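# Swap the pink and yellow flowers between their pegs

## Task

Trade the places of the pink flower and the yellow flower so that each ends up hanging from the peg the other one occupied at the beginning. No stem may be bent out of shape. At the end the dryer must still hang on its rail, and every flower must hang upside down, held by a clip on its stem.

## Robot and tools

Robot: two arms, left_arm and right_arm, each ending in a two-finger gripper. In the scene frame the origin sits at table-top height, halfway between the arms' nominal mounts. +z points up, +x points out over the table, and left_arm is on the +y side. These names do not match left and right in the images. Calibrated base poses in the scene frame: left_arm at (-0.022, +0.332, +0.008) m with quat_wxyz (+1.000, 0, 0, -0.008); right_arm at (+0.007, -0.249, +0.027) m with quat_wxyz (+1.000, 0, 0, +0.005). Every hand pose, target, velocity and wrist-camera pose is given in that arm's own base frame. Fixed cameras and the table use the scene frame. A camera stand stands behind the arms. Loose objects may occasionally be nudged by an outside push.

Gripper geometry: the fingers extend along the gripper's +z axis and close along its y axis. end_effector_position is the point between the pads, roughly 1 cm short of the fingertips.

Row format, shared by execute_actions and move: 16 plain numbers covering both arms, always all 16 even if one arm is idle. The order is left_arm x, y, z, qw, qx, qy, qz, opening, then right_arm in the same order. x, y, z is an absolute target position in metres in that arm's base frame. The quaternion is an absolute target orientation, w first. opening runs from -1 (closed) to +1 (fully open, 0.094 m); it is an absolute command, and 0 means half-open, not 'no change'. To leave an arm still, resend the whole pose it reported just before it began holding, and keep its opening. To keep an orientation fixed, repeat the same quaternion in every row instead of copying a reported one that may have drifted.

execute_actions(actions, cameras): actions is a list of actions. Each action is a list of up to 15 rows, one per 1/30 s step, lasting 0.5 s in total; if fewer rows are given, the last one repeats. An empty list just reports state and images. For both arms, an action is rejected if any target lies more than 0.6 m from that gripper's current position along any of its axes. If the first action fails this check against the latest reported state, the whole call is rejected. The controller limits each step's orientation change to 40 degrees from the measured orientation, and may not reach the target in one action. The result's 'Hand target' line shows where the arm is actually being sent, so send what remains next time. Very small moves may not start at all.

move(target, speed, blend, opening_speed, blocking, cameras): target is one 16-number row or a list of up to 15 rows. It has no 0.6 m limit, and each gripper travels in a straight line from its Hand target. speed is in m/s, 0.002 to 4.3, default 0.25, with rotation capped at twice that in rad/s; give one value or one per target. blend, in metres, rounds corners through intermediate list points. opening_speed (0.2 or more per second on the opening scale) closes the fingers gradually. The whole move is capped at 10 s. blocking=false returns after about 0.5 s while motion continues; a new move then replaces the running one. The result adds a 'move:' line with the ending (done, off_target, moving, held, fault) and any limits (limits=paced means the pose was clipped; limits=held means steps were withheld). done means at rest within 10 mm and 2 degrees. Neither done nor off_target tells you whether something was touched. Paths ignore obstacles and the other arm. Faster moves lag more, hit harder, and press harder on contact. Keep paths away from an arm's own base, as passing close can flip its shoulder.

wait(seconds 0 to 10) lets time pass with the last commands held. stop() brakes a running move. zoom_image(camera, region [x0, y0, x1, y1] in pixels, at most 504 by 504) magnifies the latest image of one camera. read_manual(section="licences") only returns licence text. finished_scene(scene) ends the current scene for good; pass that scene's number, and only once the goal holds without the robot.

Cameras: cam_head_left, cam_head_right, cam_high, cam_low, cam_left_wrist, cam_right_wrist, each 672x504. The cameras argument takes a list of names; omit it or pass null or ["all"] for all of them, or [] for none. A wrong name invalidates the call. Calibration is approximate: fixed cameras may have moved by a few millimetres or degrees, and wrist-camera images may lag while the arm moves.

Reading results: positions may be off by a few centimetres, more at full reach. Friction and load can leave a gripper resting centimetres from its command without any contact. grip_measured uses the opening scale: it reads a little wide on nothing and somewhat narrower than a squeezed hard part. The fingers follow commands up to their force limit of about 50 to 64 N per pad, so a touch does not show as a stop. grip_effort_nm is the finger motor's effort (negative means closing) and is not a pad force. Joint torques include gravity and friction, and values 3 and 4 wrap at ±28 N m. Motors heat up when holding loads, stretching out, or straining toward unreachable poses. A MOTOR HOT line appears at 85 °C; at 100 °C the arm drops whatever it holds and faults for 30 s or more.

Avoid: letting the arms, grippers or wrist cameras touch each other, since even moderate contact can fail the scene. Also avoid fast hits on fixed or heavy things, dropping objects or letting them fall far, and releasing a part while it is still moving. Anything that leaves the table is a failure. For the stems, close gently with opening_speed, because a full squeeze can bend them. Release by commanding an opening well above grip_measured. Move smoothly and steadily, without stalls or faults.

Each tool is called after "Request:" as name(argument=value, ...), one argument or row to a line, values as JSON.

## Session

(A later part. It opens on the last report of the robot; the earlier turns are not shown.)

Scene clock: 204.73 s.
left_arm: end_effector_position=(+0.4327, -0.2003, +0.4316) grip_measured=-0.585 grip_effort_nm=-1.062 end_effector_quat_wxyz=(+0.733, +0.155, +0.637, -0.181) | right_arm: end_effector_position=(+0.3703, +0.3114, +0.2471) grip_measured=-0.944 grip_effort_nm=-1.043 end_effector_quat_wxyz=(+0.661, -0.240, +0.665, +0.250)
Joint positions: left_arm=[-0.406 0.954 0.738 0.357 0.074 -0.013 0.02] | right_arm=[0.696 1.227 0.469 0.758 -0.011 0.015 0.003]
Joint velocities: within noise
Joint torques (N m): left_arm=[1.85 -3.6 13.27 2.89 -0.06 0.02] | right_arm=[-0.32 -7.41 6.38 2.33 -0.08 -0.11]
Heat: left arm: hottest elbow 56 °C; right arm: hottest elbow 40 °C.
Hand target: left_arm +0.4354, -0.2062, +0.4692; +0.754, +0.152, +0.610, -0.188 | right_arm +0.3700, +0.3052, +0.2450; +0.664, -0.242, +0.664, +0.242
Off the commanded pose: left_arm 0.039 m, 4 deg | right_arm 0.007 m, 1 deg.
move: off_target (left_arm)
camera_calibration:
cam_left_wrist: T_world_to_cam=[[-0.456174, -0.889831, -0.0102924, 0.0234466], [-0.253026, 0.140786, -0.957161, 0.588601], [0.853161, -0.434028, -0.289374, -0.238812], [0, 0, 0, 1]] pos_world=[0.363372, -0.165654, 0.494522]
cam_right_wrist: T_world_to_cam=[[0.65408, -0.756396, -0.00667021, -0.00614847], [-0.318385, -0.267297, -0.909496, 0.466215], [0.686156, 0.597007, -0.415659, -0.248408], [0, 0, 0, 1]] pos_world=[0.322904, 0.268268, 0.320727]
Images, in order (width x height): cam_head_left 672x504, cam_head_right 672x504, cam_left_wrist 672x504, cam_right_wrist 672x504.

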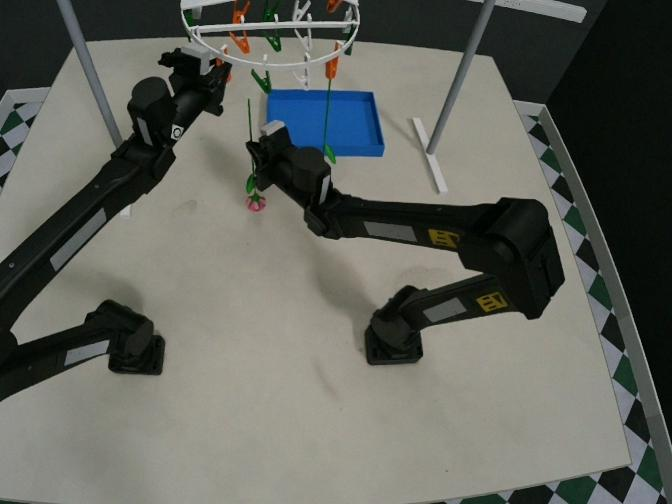

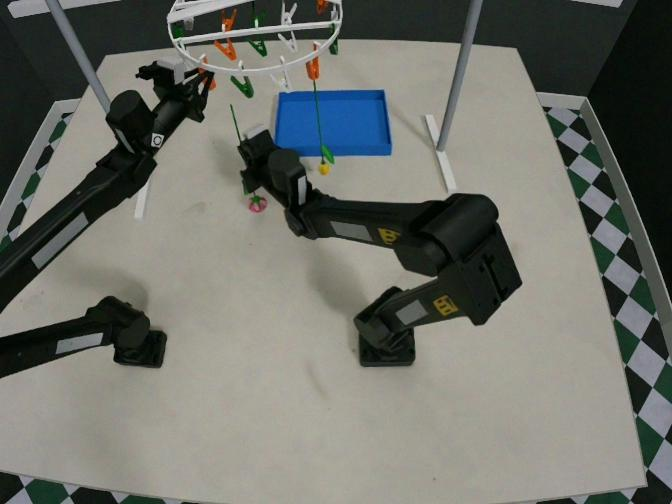

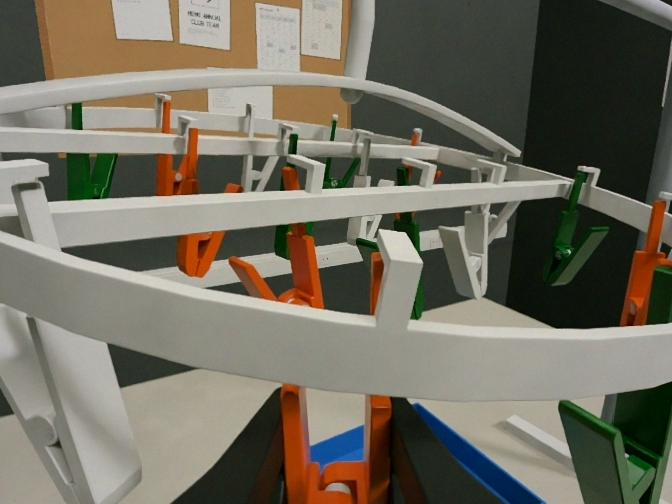

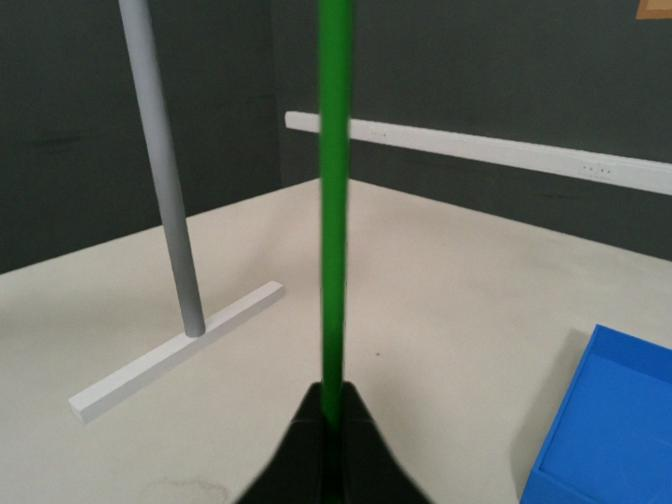

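Request:
move(
  target=[
    [0.438,-0.2075,0.470,0.754,0.152,0.610,-0.188,0.3,0.33,0.20,0.255,0.627,-0.326,0.627,0.326,-1.0],
    [0.375,-0.1755,0.465,0.754,0.152,0.610,-0.188,0.3,0.33,0.18,0.255,0.627,-0.326,0.627,0.326,-1.0],
    [0.345,-0.267,0.464,0.773,0.066,0.626,-0.081,0.3,0.33,0.18,0.255,0.627,-0.326,0.627,0.326,-1.0],
  ],
  speed=0.15,
)

Scene clock: 225.03 s.
left_arm: end_effector_position=(+0.3433, -0.2604, +0.4302) grip_measured=+0.298 grip_effort_nm=0.051 end_effector_quat_wxyz=(+0.758, +0.079, +0.644, -0.068) | right_arm: end_effector_position=(+0.3320, +0.1838, +0.2602) grip_measured=-0.944 grip_effort_nm=-1.033 end_effector_quat_wxyz=(+0.628, -0.325, +0.624, +0.332)
Joint positions: left_arm=[-0.906 0.898 0.684 0.418 -0.684 0.164 0.061] | right_arm=[0.174 0.922 0.323 0.612 -0.793 0.015 0.003]
Joint velocities: within noise
Joint torques (N m): left_arm=[1.96 -2.84 12.81 2.67 0.02 0.14] | right_arm=[0.03 -2.61 7.13 1.48 -0.08 -0.11]
Heat: left arm: hottest elbow 58 °C; right arm: hottest elbow 38 °C.
Hand target: left_arm +0.3434, -0.2655, +0.4631; +0.773, +0.066, +0.626, -0.081 | right_arm +0.3300, +0.1802, +0.2550; +0.627, -0.326, +0.627, +0.326
Off the commanded pose: left_arm 0.034 m, 3 deg | right_arm 0.007 m, 1 deg.
move: off_target (left_arm)
camera_calibration:
cam_left_wrist: T_world_to_cam=[[-0.197747, -0.979196, -0.0455158, -0.167639], [-0.258329, 0.0968479, -0.96119, 0.565215], [0.945602, -0.178315, -0.272106, -0.161681], [0, 0, 0, 1]] pos_world=[0.265747, -0.247722, 0.491655]
cam_right_wrist: T_world_to_cam=[[0.826441, -0.563017, 0.00247441, -0.172585], [-0.227481, -0.337929, -0.913267, 0.415606], [0.515021, 0.754199, -0.407354, -0.114746], [0, 0, 0, 1]] pos_world=[0.296271, 0.129818, 0.333244]

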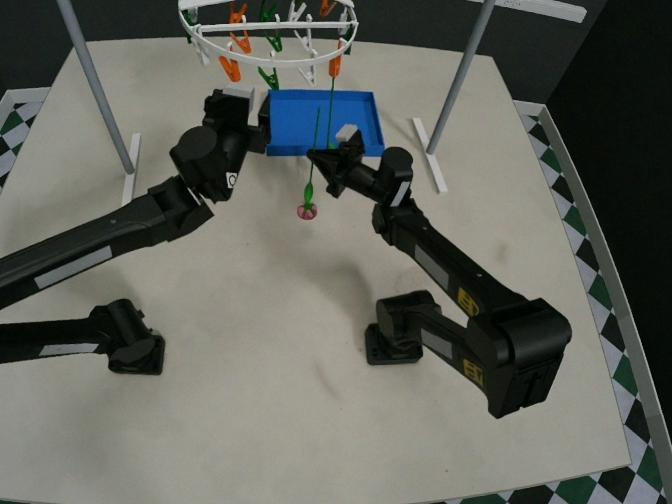

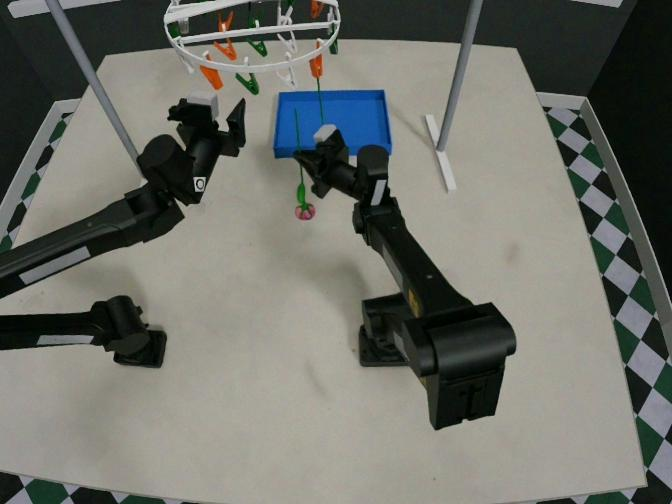

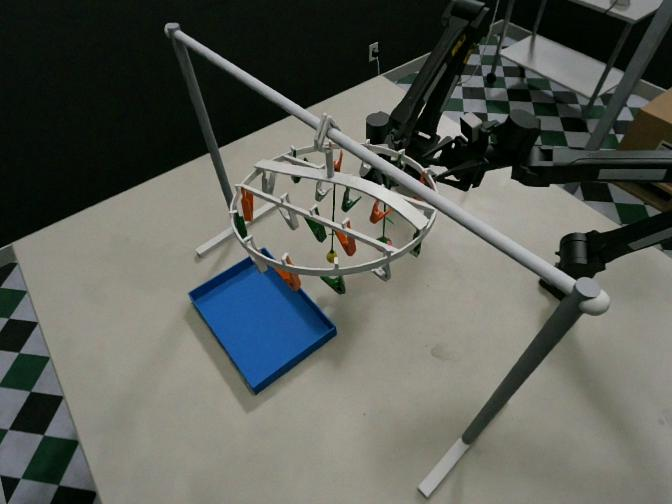

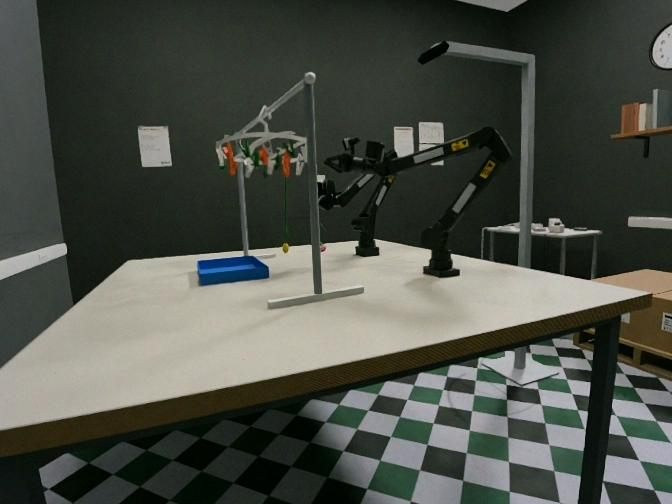

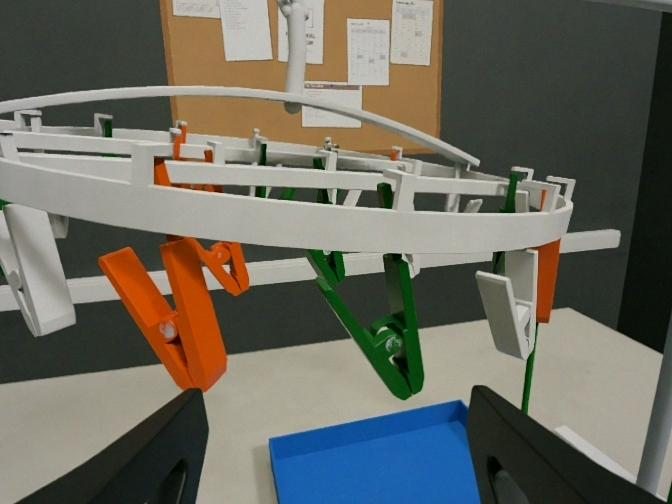

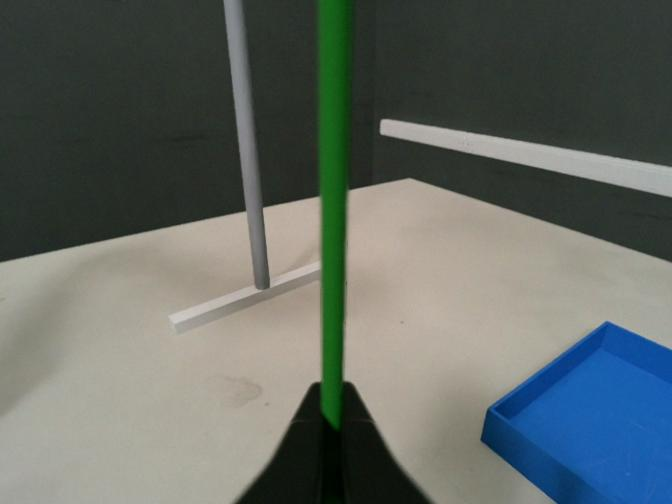

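Request:
move(
  target=[0.374,-0.285,0.460,0.773,0.066,0.626,-0.081,0.3,0.33,0.18,0.255,0.627,-0.326,0.627,0.326,-1.0],
  speed=0.15,
  cameras=["cam_left_wrist"],
)

Scene clock: 232.80 s.
left_arm: end_effector_position=(+0.3661, -0.2828, +0.4253) grip_measured=+0.298 grip_effort_nm=0.051 end_effector_quat_wxyz=(+0.757, +0.087, +0.644, -0.069) | right_arm: end_effector_position=(+0.3320, +0.1838, +0.2601) grip_measured=-0.944 grip_effort_nm=-1.033 end_effector_quat_wxyz=(+0.628, -0.325, +0.624, +0.332)
Joint positions: left_arm=[-0.887 0.999 0.729 0.465 -0.653 0.164 0.061] | right_arm=[0.174 0.922 0.323 0.612 -0.793 0.015 0.003]
Joint velocities: within noise
Joint torques (N m): left_arm=[3.25 -4.01 12.9 2.67 0.24 0.04] | right_arm=[-0.03 -2.61 7.05 1.57 -0.09 -0.11]
Heat: left arm: hottest elbow 60 °C; right arm: hottest elbow 38 °C.
Hand target: left_arm +0.3720, -0.2836, +0.4591; +0.773, +0.066, +0.626, -0.081 | right_arm +0.3300, +0.1802, +0.2549; +0.627, -0.326, +0.627, +0.326
Off the commanded pose: left_arm 0.036 m, 4 deg | right_arm 0.007 m, 1 deg.
move: off_target (left_arm)
camera_calibration:
cam_left_wrist: T_world_to_cam=[[-0.208643, -0.976373, -0.0562403, -0.175909], [-0.257591, 0.110339, -0.959933, 0.571571], [0.943459, -0.185796, -0.274527, -0.188785], [0, 0, 0, 1]] pos_world=[0.288641, -0.269895, 0.48695]
Images, in order (width x height): cam_left_wrist 672x504.

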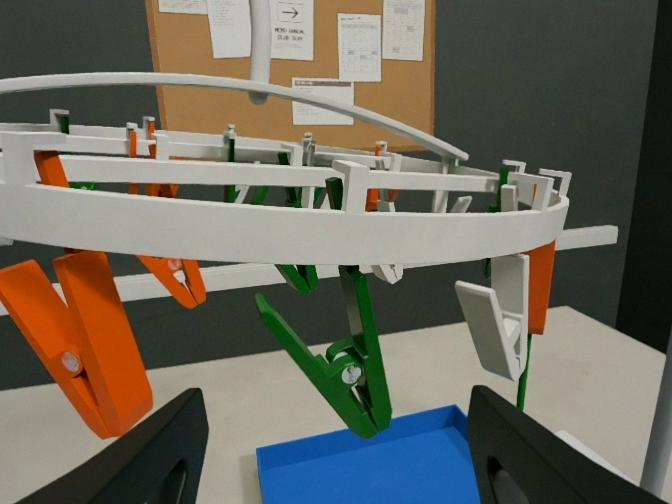

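Request:
move(
  target=[0.424,-0.293,0.467,0.773,0.066,0.626,-0.081,0.2,0.33,0.18,0.255,0.627,-0.326,0.627,0.326,-1.0],
  speed=0.12,
  cameras=["cam_left_wrist"],
)

Scene clock: 238.73 s.
left_arm: end_effector_position=(+0.4150, -0.2901, +0.4342) grip_measured=+0.202 grip_effort_nm=-0.125 end_effector_quat_wxyz=(+0.757, +0.087, +0.644, -0.067) | right_arm: end_effector_position=(+0.3320, +0.1838, +0.2601) grip_measured=-0.944 grip_effort_nm=-1.038 end_effector_quat_wxyz=(+0.628, -0.325, +0.624, +0.332)
Joint positions: left_arm=[-0.794 1.108 0.826 0.468 -0.564 0.146 0.056] | right_arm=[0.174 0.922 0.323 0.612 -0.793 0.015 0.003]
Joint velocities: within noise
Joint torques (N m): left_arm=[3.19 -5.25 12.92 2.58 0.2 -0.05] | right_arm=[-0.21 -2.67 7.1 1.58 -0.08 -0.12]
Heat: left arm: hottest elbow 62 °C; right arm: hottest elbow 37 °C.
Hand target: left_arm +0.4220, -0.2917, +0.4662; +0.773, +0.066, +0.626, -0.081 | right_arm +0.3300, +0.1802, +0.2549; +0.627, -0.326, +0.627, +0.326
Off the commanded pose: left_arm 0.034 m, 4 deg | right_arm 0.007 m, 1 deg.
move: off_target (left_arm)
camera_calibration:
cam_left_wrist: T_world_to_cam=[[-0.205621, -0.976915, -0.057949, -0.173002], [-0.256243, 0.110893, -0.96023, 0.593245], [0.944489, -0.182594, -0.273129, -0.233884], [0, 0, 0, 1]] pos_world=[0.337343, -0.277501, 0.495746]
Images, in order (width x height): cam_left_wrist 672x504.

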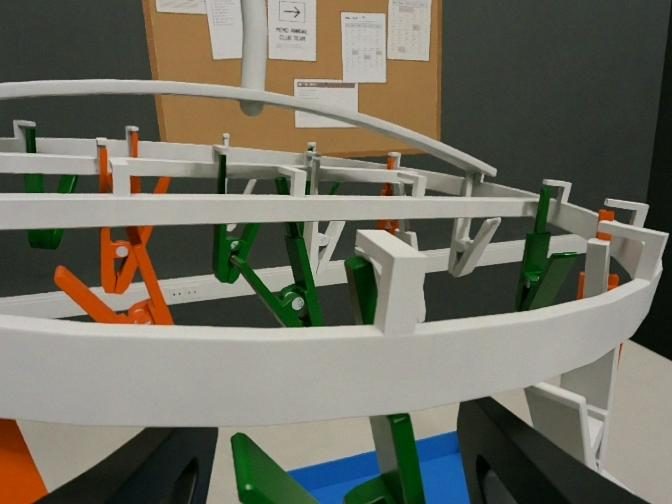

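Request:
move(
  target=[0.424,-0.293,0.459,0.773,0.066,0.626,-0.081,0.2,0.33,0.18,0.255,0.627,-0.326,0.627,0.326,-1.0],
  speed=0.12,
  cameras=["cam_left_wrist"],
)

Scene clock: 243.07 s.
left_arm: end_effector_position=(+0.4163, -0.2915, +0.4343) grip_measured=+0.202 grip_effort_nm=-0.120 end_effector_quat_wxyz=(+0.760, +0.084, +0.641, -0.069) | right_arm: end_effector_position=(+0.3320, +0.1838, +0.2601) grip_measured=-0.944 grip_effort_nm=-1.033 end_effector_quat_wxyz=(+0.628, -0.325, +0.624, +0.332)
Joint positions: left_arm=[-0.794 1.116 0.826 0.486 -0.564 0.145 0.056] | right_arm=[0.174 0.922 0.323 0.612 -0.793 0.015 0.003]
Joint velocities: within noise
Joint torques (N m): left_arm=[3.19 -5.42 11.85 2.77 0.19 -0.07] | right_arm=[-0.15 -2.73 7.09 1.51 -0.1 -0.12]
Heat: left arm: hottest elbow 63 °C; right arm: hottest elbow 37 °C.
Hand target: left_arm +0.4227, -0.2922, +0.4587; +0.773, +0.066, +0.626, -0.081 | right_arm +0.3300, +0.1802, +0.2549; +0.627, -0.326, +0.627, +0.326
Off the commanded pose: left_arm 0.026 m, 3 deg | right_arm 0.007 m, 1 deg.
move: off_target (left_arm)
camera_calibration:
cam_left_wrist: T_world_to_cam=[[-0.205726, -0.977255, -0.0514806, -0.176994], [-0.24932, 0.10321, -0.962906, 0.589834], [0.946317, -0.18526, -0.264882, -0.240512], [0, 0, 0, 1]] pos_world=[0.338245, -0.278403, 0.495135]
Images, in order (width x height): cam_left_wrist 672x504.

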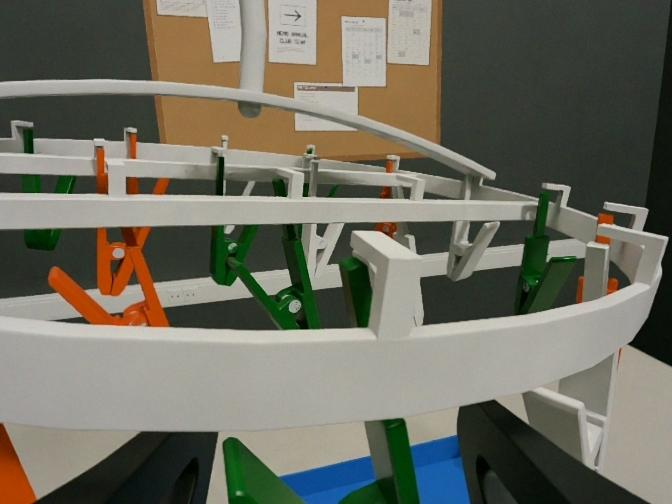

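Request:
move(
  target=[0.424,-0.295,0.446,0.773,0.066,0.626,-0.081,0.2,0.33,0.18,0.255,0.627,-0.326,0.627,0.326,-1.0],
  speed=0.12,
  cameras=["cam_left_wrist"],
)

Scene clock: 246.63 s.
left_arm: end_effector_position=(+0.4188, -0.2942, +0.4343) grip_measured=+0.202 grip_effort_nm=-0.120 end_effector_quat_wxyz=(+0.765, +0.079, +0.634, -0.074) | right_arm: end_effector_position=(+0.3319, +0.1838, +0.2603) grip_measured=-0.944 grip_effort_nm=-1.038 end_effector_quat_wxyz=(+0.628, -0.325, +0.624, +0.332)
Joint positions: left_arm=[-0.794 1.134 0.826 0.526 -0.563 0.145 0.056] | right_arm=[0.174 0.922 0.323 0.612 -0.793 0.015 0.003]
Joint velocities: within noise
Joint torques (N m): left_arm=[2.96 -5.6 10.29 2.71 0.07 -0.06] | right_arm=[-0.15 -2.73 7.1 1.57 -0.09 -0.11]
Heat: left arm: hottest elbow 63 °C; right arm: hottest elbow 37 °C.
Hand target: left_arm +0.4235, -0.2948, +0.4460; +0.773, +0.066, +0.626, -0.081 | right_arm +0.3300, +0.1802, +0.2550; +0.627, -0.326, +0.627, +0.326
Off the commanded pose: left_arm 0.013 m, 2 deg | right_arm 0.007 m, 1 deg.
move: off_target (left_arm)
camera_calibration:
cam_left_wrist: T_world_to_cam=[[-0.205444, -0.977885, -0.0391688, -0.184734], [-0.234594, 0.0880625, -0.968096, 0.582378], [0.950136, -0.1897, -0.247498, -0.253943], [0, 0, 0, 1]] pos_world=[0.339951, -0.280108, 0.493712]
Images, in order (width x height): cam_left_wrist 672x504.

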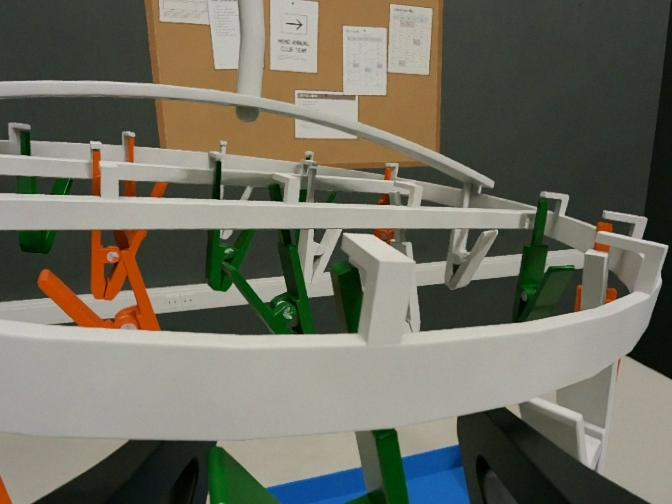

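Request:
move(
  target=[0.418,-0.286,0.437,0.773,0.066,0.626,-0.081,0.3,0.33,0.18,0.255,0.627,-0.326,0.627,0.326,-1.0],
  speed=0.12,
  cameras=["cam_left_wrist"],
)

Scene clock: 250.37 s.
left_arm: end_effector_position=(+0.4176, -0.2922, +0.4266) grip_measured=+0.298 grip_effort_nm=0.051 end_effector_quat_wxyz=(+0.765, +0.079, +0.635, -0.074) | right_arm: end_effector_position=(+0.3319, +0.1838, +0.2603) grip_measured=-0.944 grip_effort_nm=-1.033 end_effector_quat_wxyz=(+0.628, -0.325, +0.624, +0.332)
Joint positions: left_arm=[-0.792 1.134 0.807 0.544 -0.562 0.145 0.061] | right_arm=[0.174 0.922 0.323 0.612 -0.793 0.015 0.003]
Joint velocities: within noise
Joint torques (N m): left_arm=[3.25 -7.18 8.8 2.59 0.2 -0.07] | right_arm=[-0.32 -2.67 7.04 1.51 -0.09 -0.12]
Heat: left arm: hottest elbow 63 °C; right arm: hottest elbow 36 °C.
Hand target: left_arm +0.4178, -0.2860, +0.4370; +0.773, +0.066, +0.626, -0.081 | right_arm +0.3300, +0.1802, +0.2550; +0.627, -0.326, +0.627, +0.326
Off the commanded pose: left_arm 0.012 m, 2 deg | right_arm 0.007 m, 1 deg.
move: off_target (left_arm)
camera_calibration:
cam_left_wrist: T_world_to_cam=[[-0.205578, -0.977808, -0.0403663, -0.182767], [-0.236019, 0.0895668, -0.967612, 0.575336], [0.949754, -0.189392, -0.249194, -0.253258], [0, 0, 0, 1]] pos_world=[0.33875, -0.278207, 0.486214]
Images, in order (width x height): cam_left_wrist 672x504.

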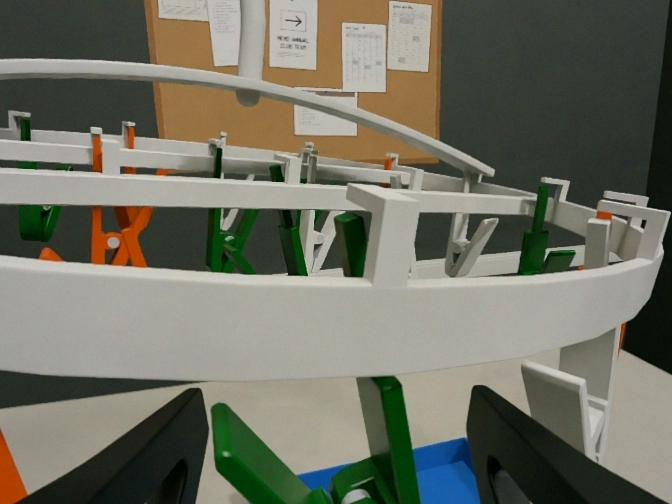

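Request:
move(
  target=[
    [0.418,-0.277,0.438,0.773,0.066,0.626,-0.081,0.3,0.33,0.18,0.255,0.627,-0.326,0.627,0.326,-1.0],
    [0.418,-0.277,0.438,0.773,0.066,0.626,-0.081,-0.85,0.33,0.18,0.255,0.627,-0.326,0.627,0.326,-1.0],
  ],
  speed=0.12,
  opening_speed=0.6,
  cameras=["cam_left_wrist","cam_head_right"],
)

Scene clock: 256.53 s.
left_arm: end_effector_position=(+0.4186, -0.2840, +0.4285) grip_measured=-0.544 grip_effort_nm=-1.062 end_effector_quat_wxyz=(+0.767, +0.077, +0.633, -0.075) | right_arm: end_effector_position=(+0.3319, +0.1838, +0.2603) grip_measured=-0.945 grip_effort_nm=-1.033 end_effector_quat_wxyz=(+0.628, -0.325, +0.624, +0.332)
Joint positions: left_arm=[-0.774 1.12 0.797 0.544 -0.544 0.139 0.021] | right_arm=[0.174 0.922 0.323 0.612 -0.793 0.015 0.003]
Joint velocities: within noise
Joint torques (N m): left_arm=[3.25 -7.36 8.72 2.25 0.19 -0.07] | right_arm=[-0.09 -2.61 7.06 1.57 -0.09 -0.11]
Heat: left arm: hottest elbow 61 °C; right arm: hottest elbow 36 °C.
Hand target: left_arm +0.4179, -0.2771, +0.4381; +0.773, +0.066, +0.626, -0.081 | right_arm +0.3300, +0.1802, +0.2550; +0.627, -0.326, +0.627, +0.326
Off the commanded pose: left_arm 0.012 m, 2 deg | right_arm 0.007 m, 1 deg.
move: off_target (left_arm); target 2's new opening was sent with left_arm's hand 0.012 m and 2 deg from that target
camera_calibration:
cam_left_wrist: T_world_to_cam=[[-0.205841, -0.97794, -0.0355316, -0.176462], [-0.230683, 0.083777, -0.969416, 0.573586], [0.951007, -0.191349, -0.242839, -0.256], [0, 0, 0, 1]] pos_world=[0.339452, -0.269608, 0.487606]
Images, in order (width x height): cam_head_right 672x504, cam_left_wrist 672x504.

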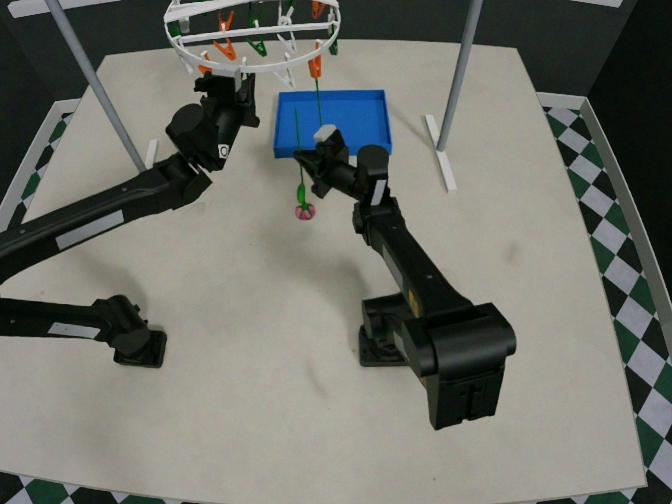

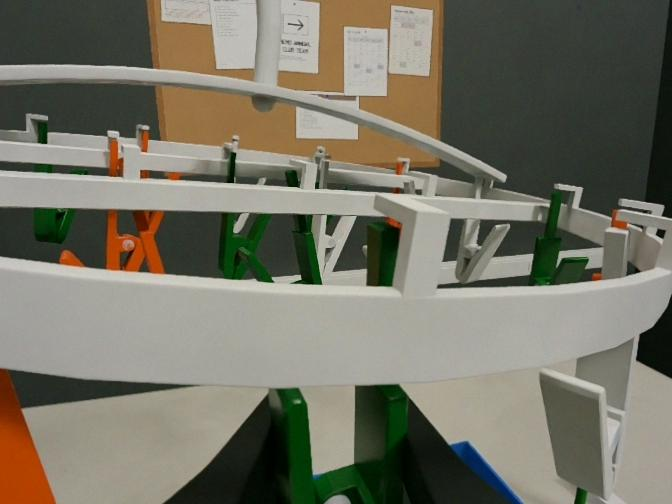

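Request:
move(
  target=[
    [0.418,-0.277,0.438,0.773,0.066,0.626,-0.081,-0.85,0.36,0.22,0.238,0.627,-0.326,0.627,0.326,-1.0],
    [0.418,-0.277,0.438,0.773,0.066,0.626,-0.081,-0.85,0.405,0.275,0.246,0.627,-0.326,0.627,0.326,-1.0],
  ],
  speed=0.12,
)

Request:
zoom_image(
  camera="cam_head_right",
  region=[180, 40, 320, 180],
)

Request:
zoom_image(
  camera="cam_head_left",
  region=[210, 30, 350, 170],
)

Request:
zoom_image(
  camera="cam_high",
  region=[350, 150, 490, 290],
)

Request:
zoom_image(
  camera="cam_low",
  region=[220, 110, 360, 250],
)

Scene clock: 271.27 s.
left_arm: end_effector_position=(+0.4186, -0.2840, +0.4285) grip_measured=-0.545 grip_effort_nm=-1.062 end_effector_quat_wxyz=(+0.767, +0.077, +0.633, -0.076) | right_arm: end_effector_position=(+0.3919, +0.2645, +0.2243) grip_measured=-0.945 grip_effort_nm=-1.038 end_effector_quat_wxyz=(+0.608, -0.318, +0.649, +0.329)
Joint positions: left_arm=[-0.774 1.12 0.797 0.544 -0.544 0.139 0.021] | right_arm=[0.401 1.281 0.47 0.759 -0.55 0.012 0.003]
Joint velocities: within noise
Joint torques (N m): left_arm=[3.25 -7.36 8.73 2.26 0.19 -0.07] | right_arm=[1.2 -6.3 10.52 2.7 0.03 -0.09]
Heat: left arm: hottest elbow 60 °C; right arm: hottest elbow 36 °C.
Hand target: left_arm +0.4179, -0.2771, +0.4381; +0.773, +0.066, +0.626, -0.081 | right_arm +0.4036, +0.2742, +0.2460; +0.627, -0.326, +0.628, +0.326
Off the commanded pose: left_arm 0.012 m, 2 deg | right_arm 0.027 m, 3 deg.
move: off_target (left_arm, right_arm)
camera_calibration:
cam_left_wrist: T_world_to_cam=[[-0.205957, -0.977928, -0.0351806, -0.176591], [-0.230734, 0.0834687, -0.96943, 0.573528], [0.95097, -0.191544, -0.242832, -0.256044], [0, 0, 0, 1]] pos_world=[0.339452, -0.269608, 0.487607]
cam_right_wrist: T_world_to_cam=[[0.816512, -0.576513, -0.030673, -0.16166], [-0.284927, -0.356193, -0.889912, 0.445826], [0.50212, 0.735363, -0.4551, -0.200438], [0, 0, 0, 1]] pos_world=[0.35967, 0.212996, 0.300568]

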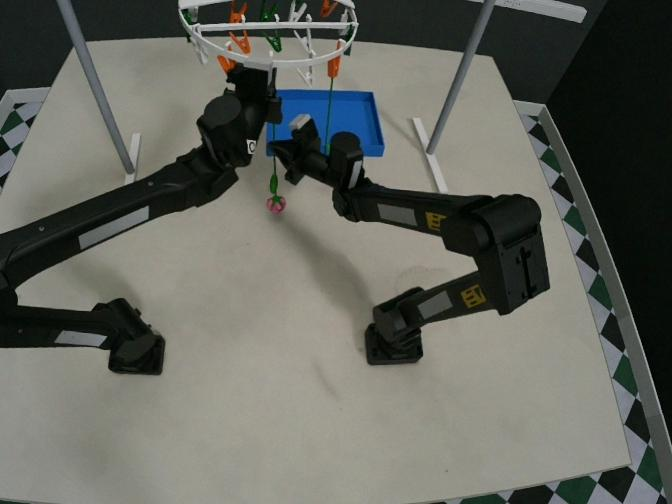

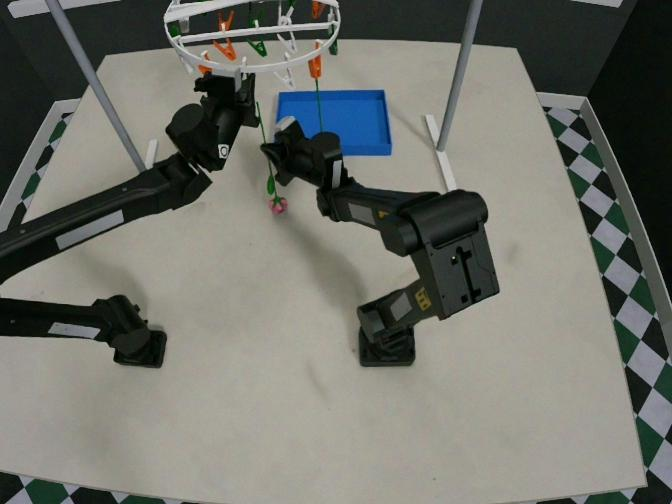

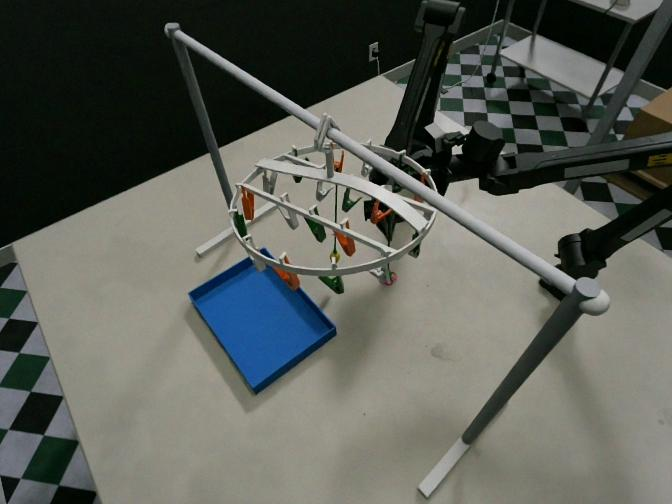

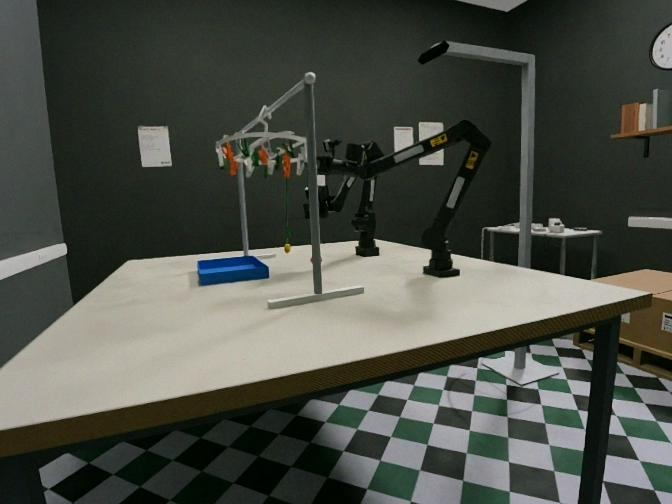

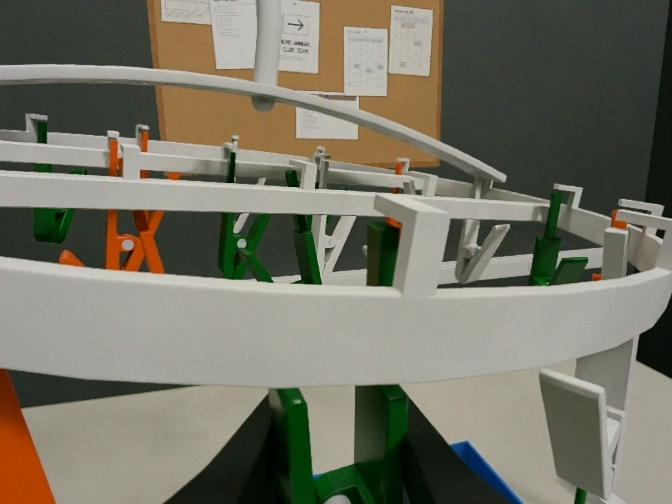

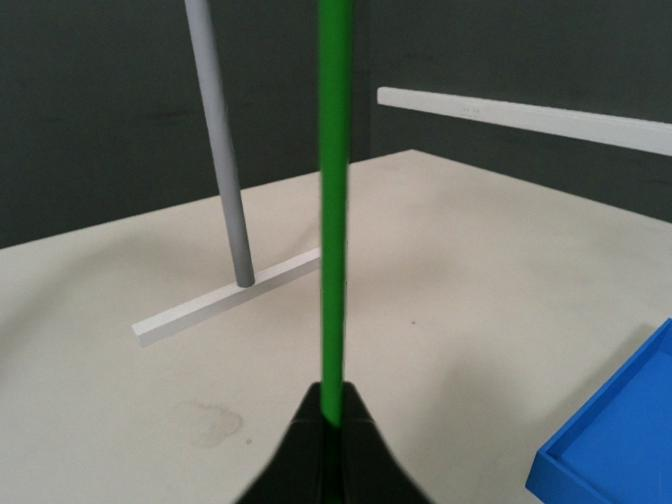

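Scaled by 3.600 from the camera's 672x504 image, which has a finer 960x720 frame.

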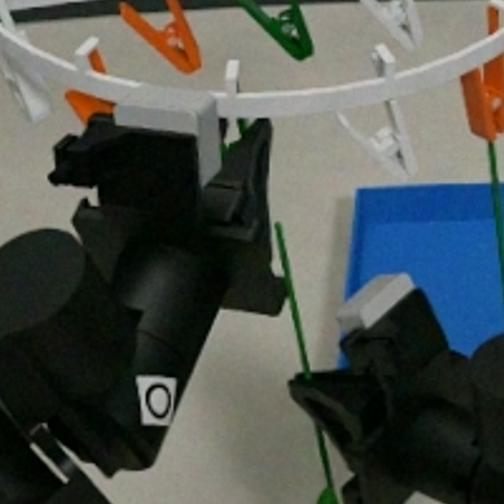

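Scaled by 3.600 from the camera's 672x504 image, which has a finer 960x720 frame.

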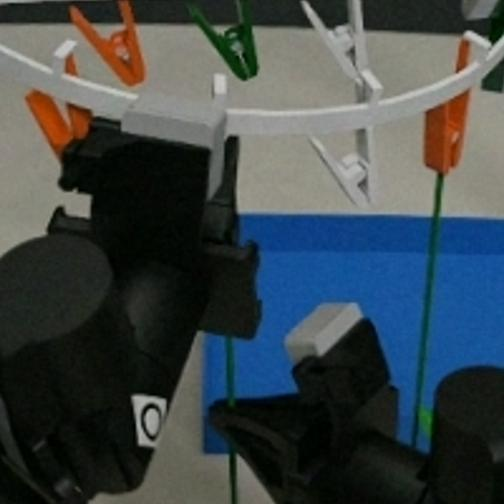

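Scaled by 3.600 from the camera's 672x504 image, which has a finer 960x720 frame.

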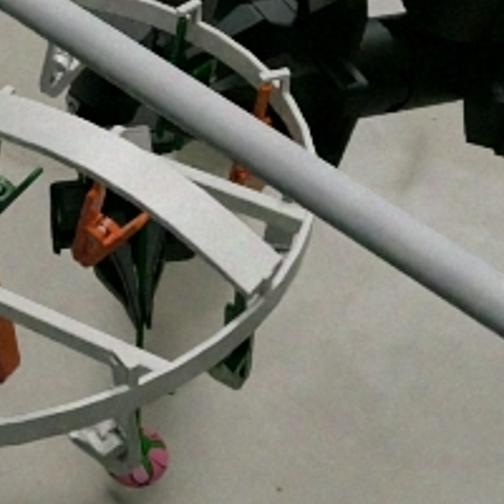

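Scaled by 3.600 from the camera's 672x504 image, which has a finer 960x720 frame.

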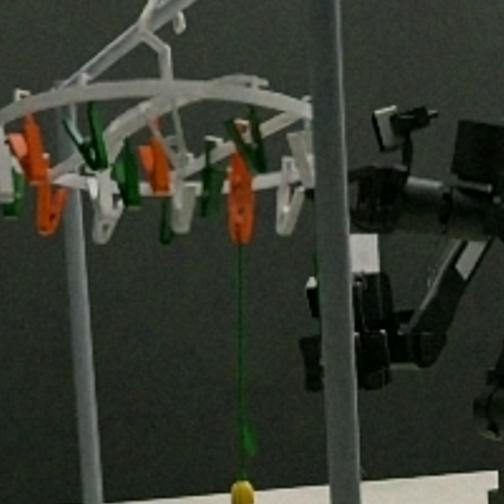

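Request:
move(
  target=[0.418,-0.277,0.438,0.773,0.066,0.626,-0.081,-0.85,0.411,0.2795,0.254,0.627,-0.326,0.627,0.326,-1.0],
  speed=0.08,
  cameras=["cam_head_right","cam_head_left","cam_high"],
)

Request:
zoom_image(
  camera="cam_head_right",
  region=[220, 50, 290, 120],
)

Request:
zoom_image(
  camera="cam_head_left",
  region=[240, 40, 310, 140],
)

Request:
zoom_image(
  camera="cam_high",
  region=[360, 190, 430, 290],
)

Scene clock: 277.00 s.
left_arm: end_effector_position=(+0.4186, -0.2840, +0.4285) grip_measured=-0.545 grip_effort_nm=-1.062 end_effector_quat_wxyz=(+0.767, +0.077, +0.633, -0.076) | right_arm: end_effector_position=(+0.3990, +0.2691, +0.2377) grip_measured=-0.945 grip_effort_nm=-1.038 end_effector_quat_wxyz=(+0.617, -0.319, +0.640, +0.328)
Joint positions: left_arm=[-0.774 1.12 0.797 0.544 -0.544 0.139 0.021] | right_arm=[0.406 1.281 0.5 0.754 -0.545 0.012 0.003]
Joint velocities: within noise
Joint torques (N m): left_arm=[3.31 -7.3 8.73 2.25 0.19 -0.07] | right_arm=[1.08 -6.53 10.7 1.61 0.04 -0.07]
Heat: left arm: hottest elbow 59 °C; right arm: hottest elbow 37 °C.
Hand target: left_arm +0.4179, -0.2771, +0.4381; +0.773, +0.066, +0.626, -0.081 | right_arm +0.4099, +0.2789, +0.2541; +0.627, -0.326, +0.627, +0.326
Off the commanded pose: left_arm 0.012 m, 2 deg | right_arm 0.023 m, 2 deg.
move: off_target (left_arm, right_arm)
Images, in order (width x height): cam_head_left 672x504, cam_head_right 672x504, cam_high 672x504.

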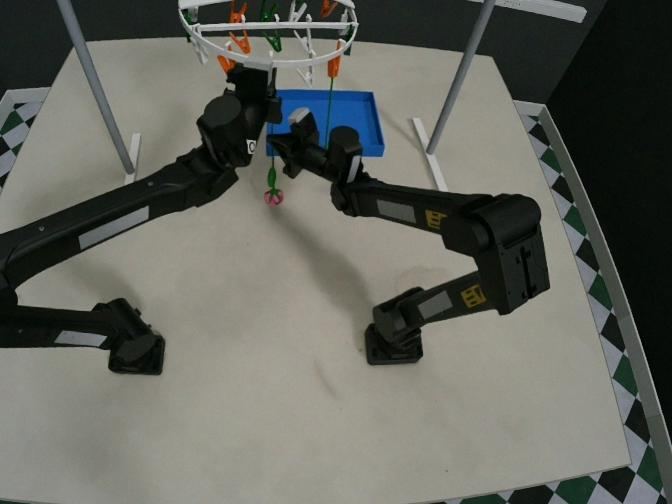

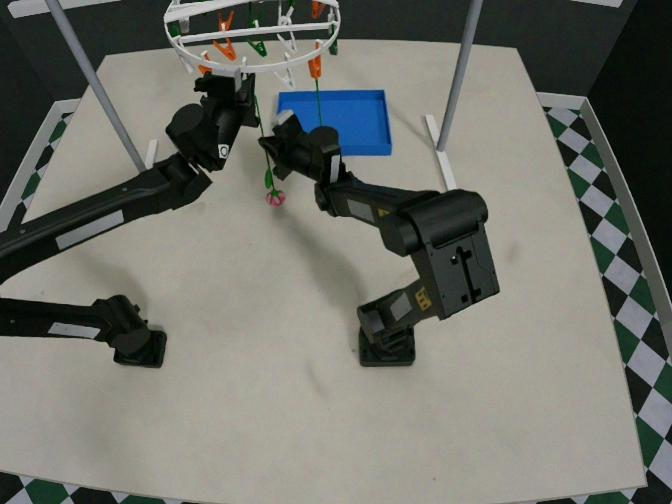

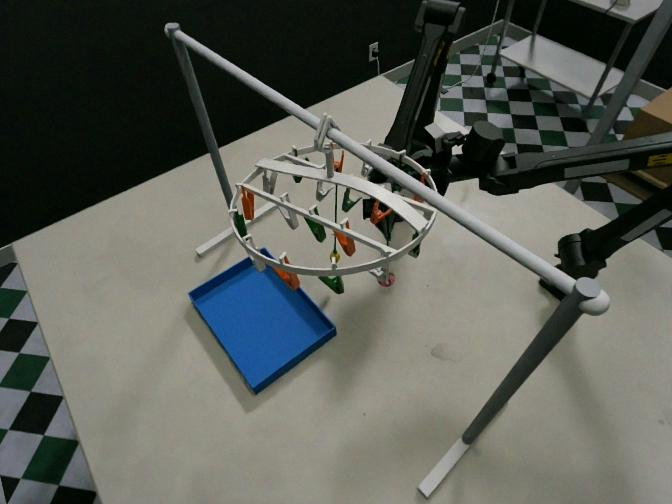

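Scaled by 7.200 from the camera's 672x504 image, which has a finer 960x720 frame.

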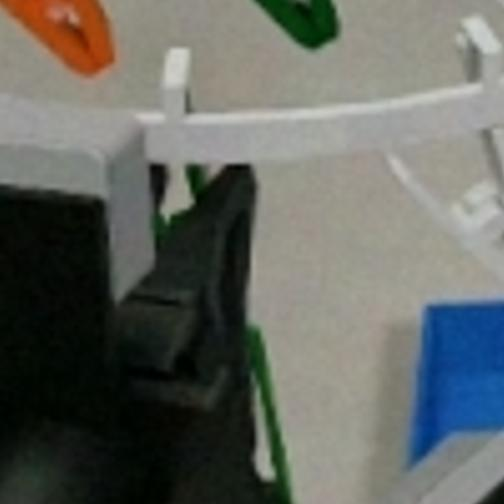

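Scaled by 5.040 from the camera's 672x504 image, which has a finer 960x720 frame.

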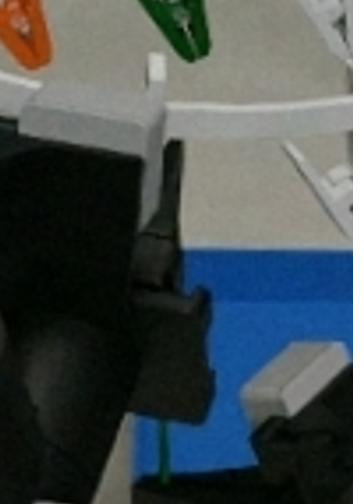

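Scaled by 5.040 from the camera's 672x504 image, which has a finer 960x720 frame.

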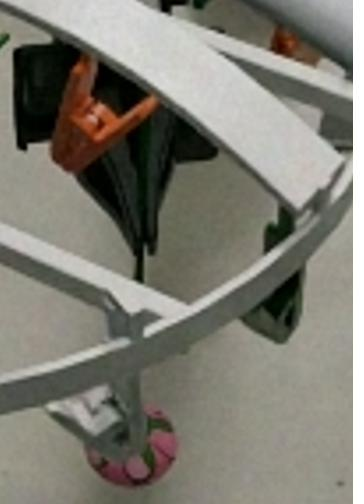

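Request:
move(
  target=[0.418,-0.277,0.438,0.773,0.066,0.626,-0.081,-0.85,0.409,0.286,0.254,0.627,-0.326,0.627,0.326,-1.0],
  speed=0.08,
  cameras=["cam_head_right"],
)

Request:
zoom_image(
  camera="cam_head_right",
  region=[220, 50, 290, 120],
)

Scene clock: 288.90 s.
left_arm: end_effector_position=(+0.4186, -0.2840, +0.4285) grip_measured=-0.545 grip_effort_nm=-1.067 end_effector_quat_wxyz=(+0.767, +0.077, +0.633, -0.076) | right_arm: end_effector_position=(+0.3965, +0.2752, +0.2365) grip_measured=-0.945 grip_effort_nm=-1.033 end_effector_quat_wxyz=(+0.616, -0.319, +0.641, +0.328)
Joint positions: left_arm=[-0.774 1.12 0.797 0.544 -0.544 0.139 0.021] | right_arm=[0.426 1.283 0.5 0.753 -0.525 0.012 0.003]
Joint velocities: within noise
Joint torques (N m): left_arm=[3.25 -7.36 8.73 2.25 0.19 -0.07] | right_arm=[1.2 -6.53 10.76 1.7 0.04 -0.09]
Heat: left arm: hottest elbow 58 °C; right arm: hottest elbow 39 °C.
Hand target: left_arm +0.4179, -0.2771, +0.4381; +0.773, +0.066, +0.626, -0.081 | right_arm +0.4078, +0.2852, +0.2541; +0.628, -0.326, +0.627, +0.326
Off the commanded pose: left_arm 0.012 m, 2 deg | right_arm 0.024 m, 2 deg.
move: off_target (left_arm, right_arm)
Images, in order (width x height): cam_head_right 672x504.

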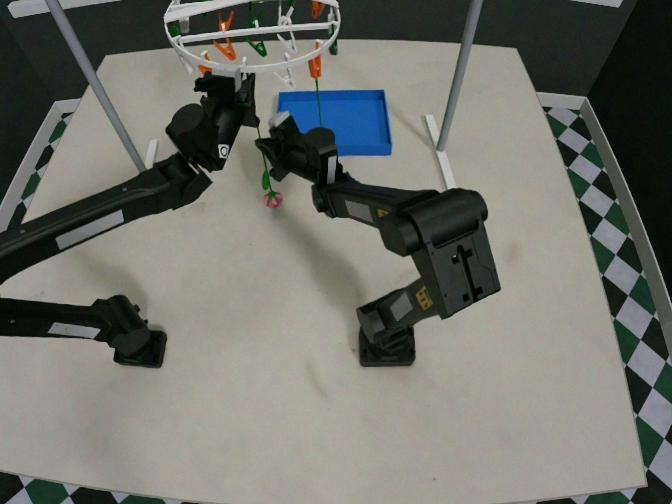

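Scaled by 7.200 from the camera's 672x504 image, which has a finer 960x720 frame.

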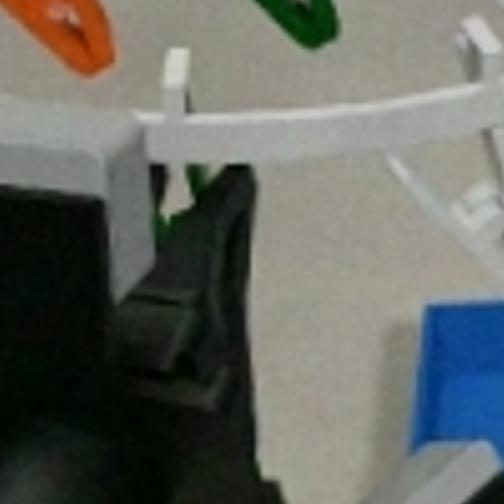

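Request:
move(
  target=[0.418,-0.277,0.438,0.773,0.066,0.626,-0.081,-0.85,0.412,0.2855,0.272,0.627,-0.326,0.627,0.326,-1.0],
  speed=0.05,
  cameras=["cam_right_wrist","cam_left_wrist"],
)

Scene clock: 291.17 s.
left_arm: end_effector_position=(+0.4186, -0.2840, +0.4285) grip_measured=-0.545 grip_effort_nm=-1.067 end_effector_quat_wxyz=(+0.767, +0.077, +0.633, -0.076) | right_arm: end_effector_position=(+0.4012, +0.2775, +0.2465) grip_measured=-0.945 grip_effort_nm=-1.028 end_effector_quat_wxyz=(+0.610, -0.319, +0.646, +0.328)
Joint positions: left_arm=[-0.774 1.12 0.797 0.544 -0.544 0.139 0.021] | right_arm=[0.426 1.262 0.53 0.687 -0.526 0.012 0.003]
Joint velocities: within noise
Joint torques (N m): left_arm=[3.25 -7.41 8.75 2.25 0.19 -0.07] | right_arm=[0.91 -8.23 11.04 1.65 -0.12 -0.08]
Heat: left arm: hottest elbow 58 °C; right arm: hottest elbow 39 °C.
Hand target: left_arm +0.4179, -0.2771, +0.4381; +0.773, +0.066, +0.626, -0.081 | right_arm +0.4107, +0.2847, +0.2721; +0.627, -0.326, +0.627, +0.326
Off the commanded pose: left_arm 0.012 m, 2 deg | right_arm 0.029 m, 3 deg.
move: off_target (left_arm, right_arm)
camera_calibration:
cam_left_wrist: T_world_to_cam=[[-0.205957, -0.977928, -0.0351806, -0.176591], [-0.230734, 0.0834687, -0.96943, 0.573528], [0.95097, -0.191544, -0.242832, -0.256044], [0, 0, 0, 1]] pos_world=[0.339452, -0.269608, 0.487607]
cam_right_wrist: T_world_to_cam=[[0.817344, -0.575564, -0.0259907, -0.162824], [-0.278249, -0.354829, -0.892566, 0.470478], [0.504506, 0.736765, -0.450167, -0.207087], [0, 0, 0, 1]] pos_world=[0.36847, 0.225798, 0.322477]
Images, in order (width x height): cam_left_wrist 672x504, cam_right_wrist 672x504.

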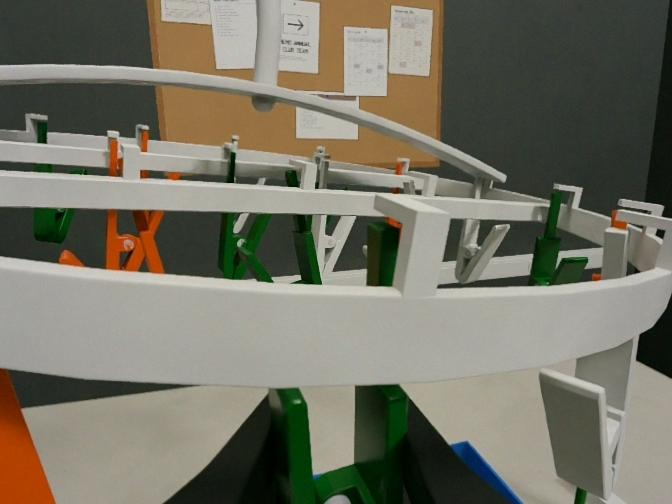

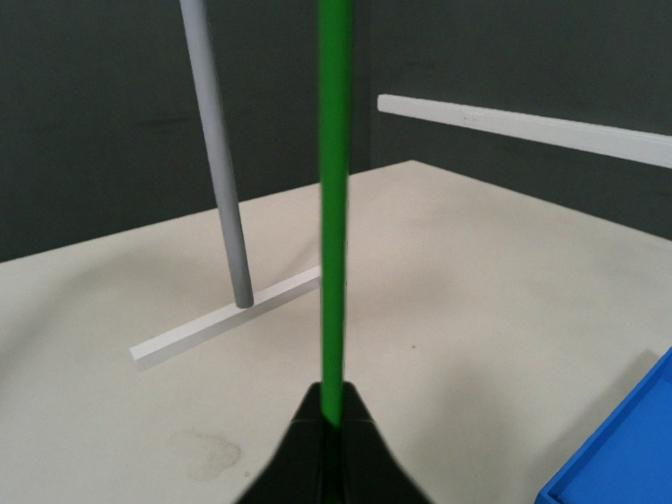

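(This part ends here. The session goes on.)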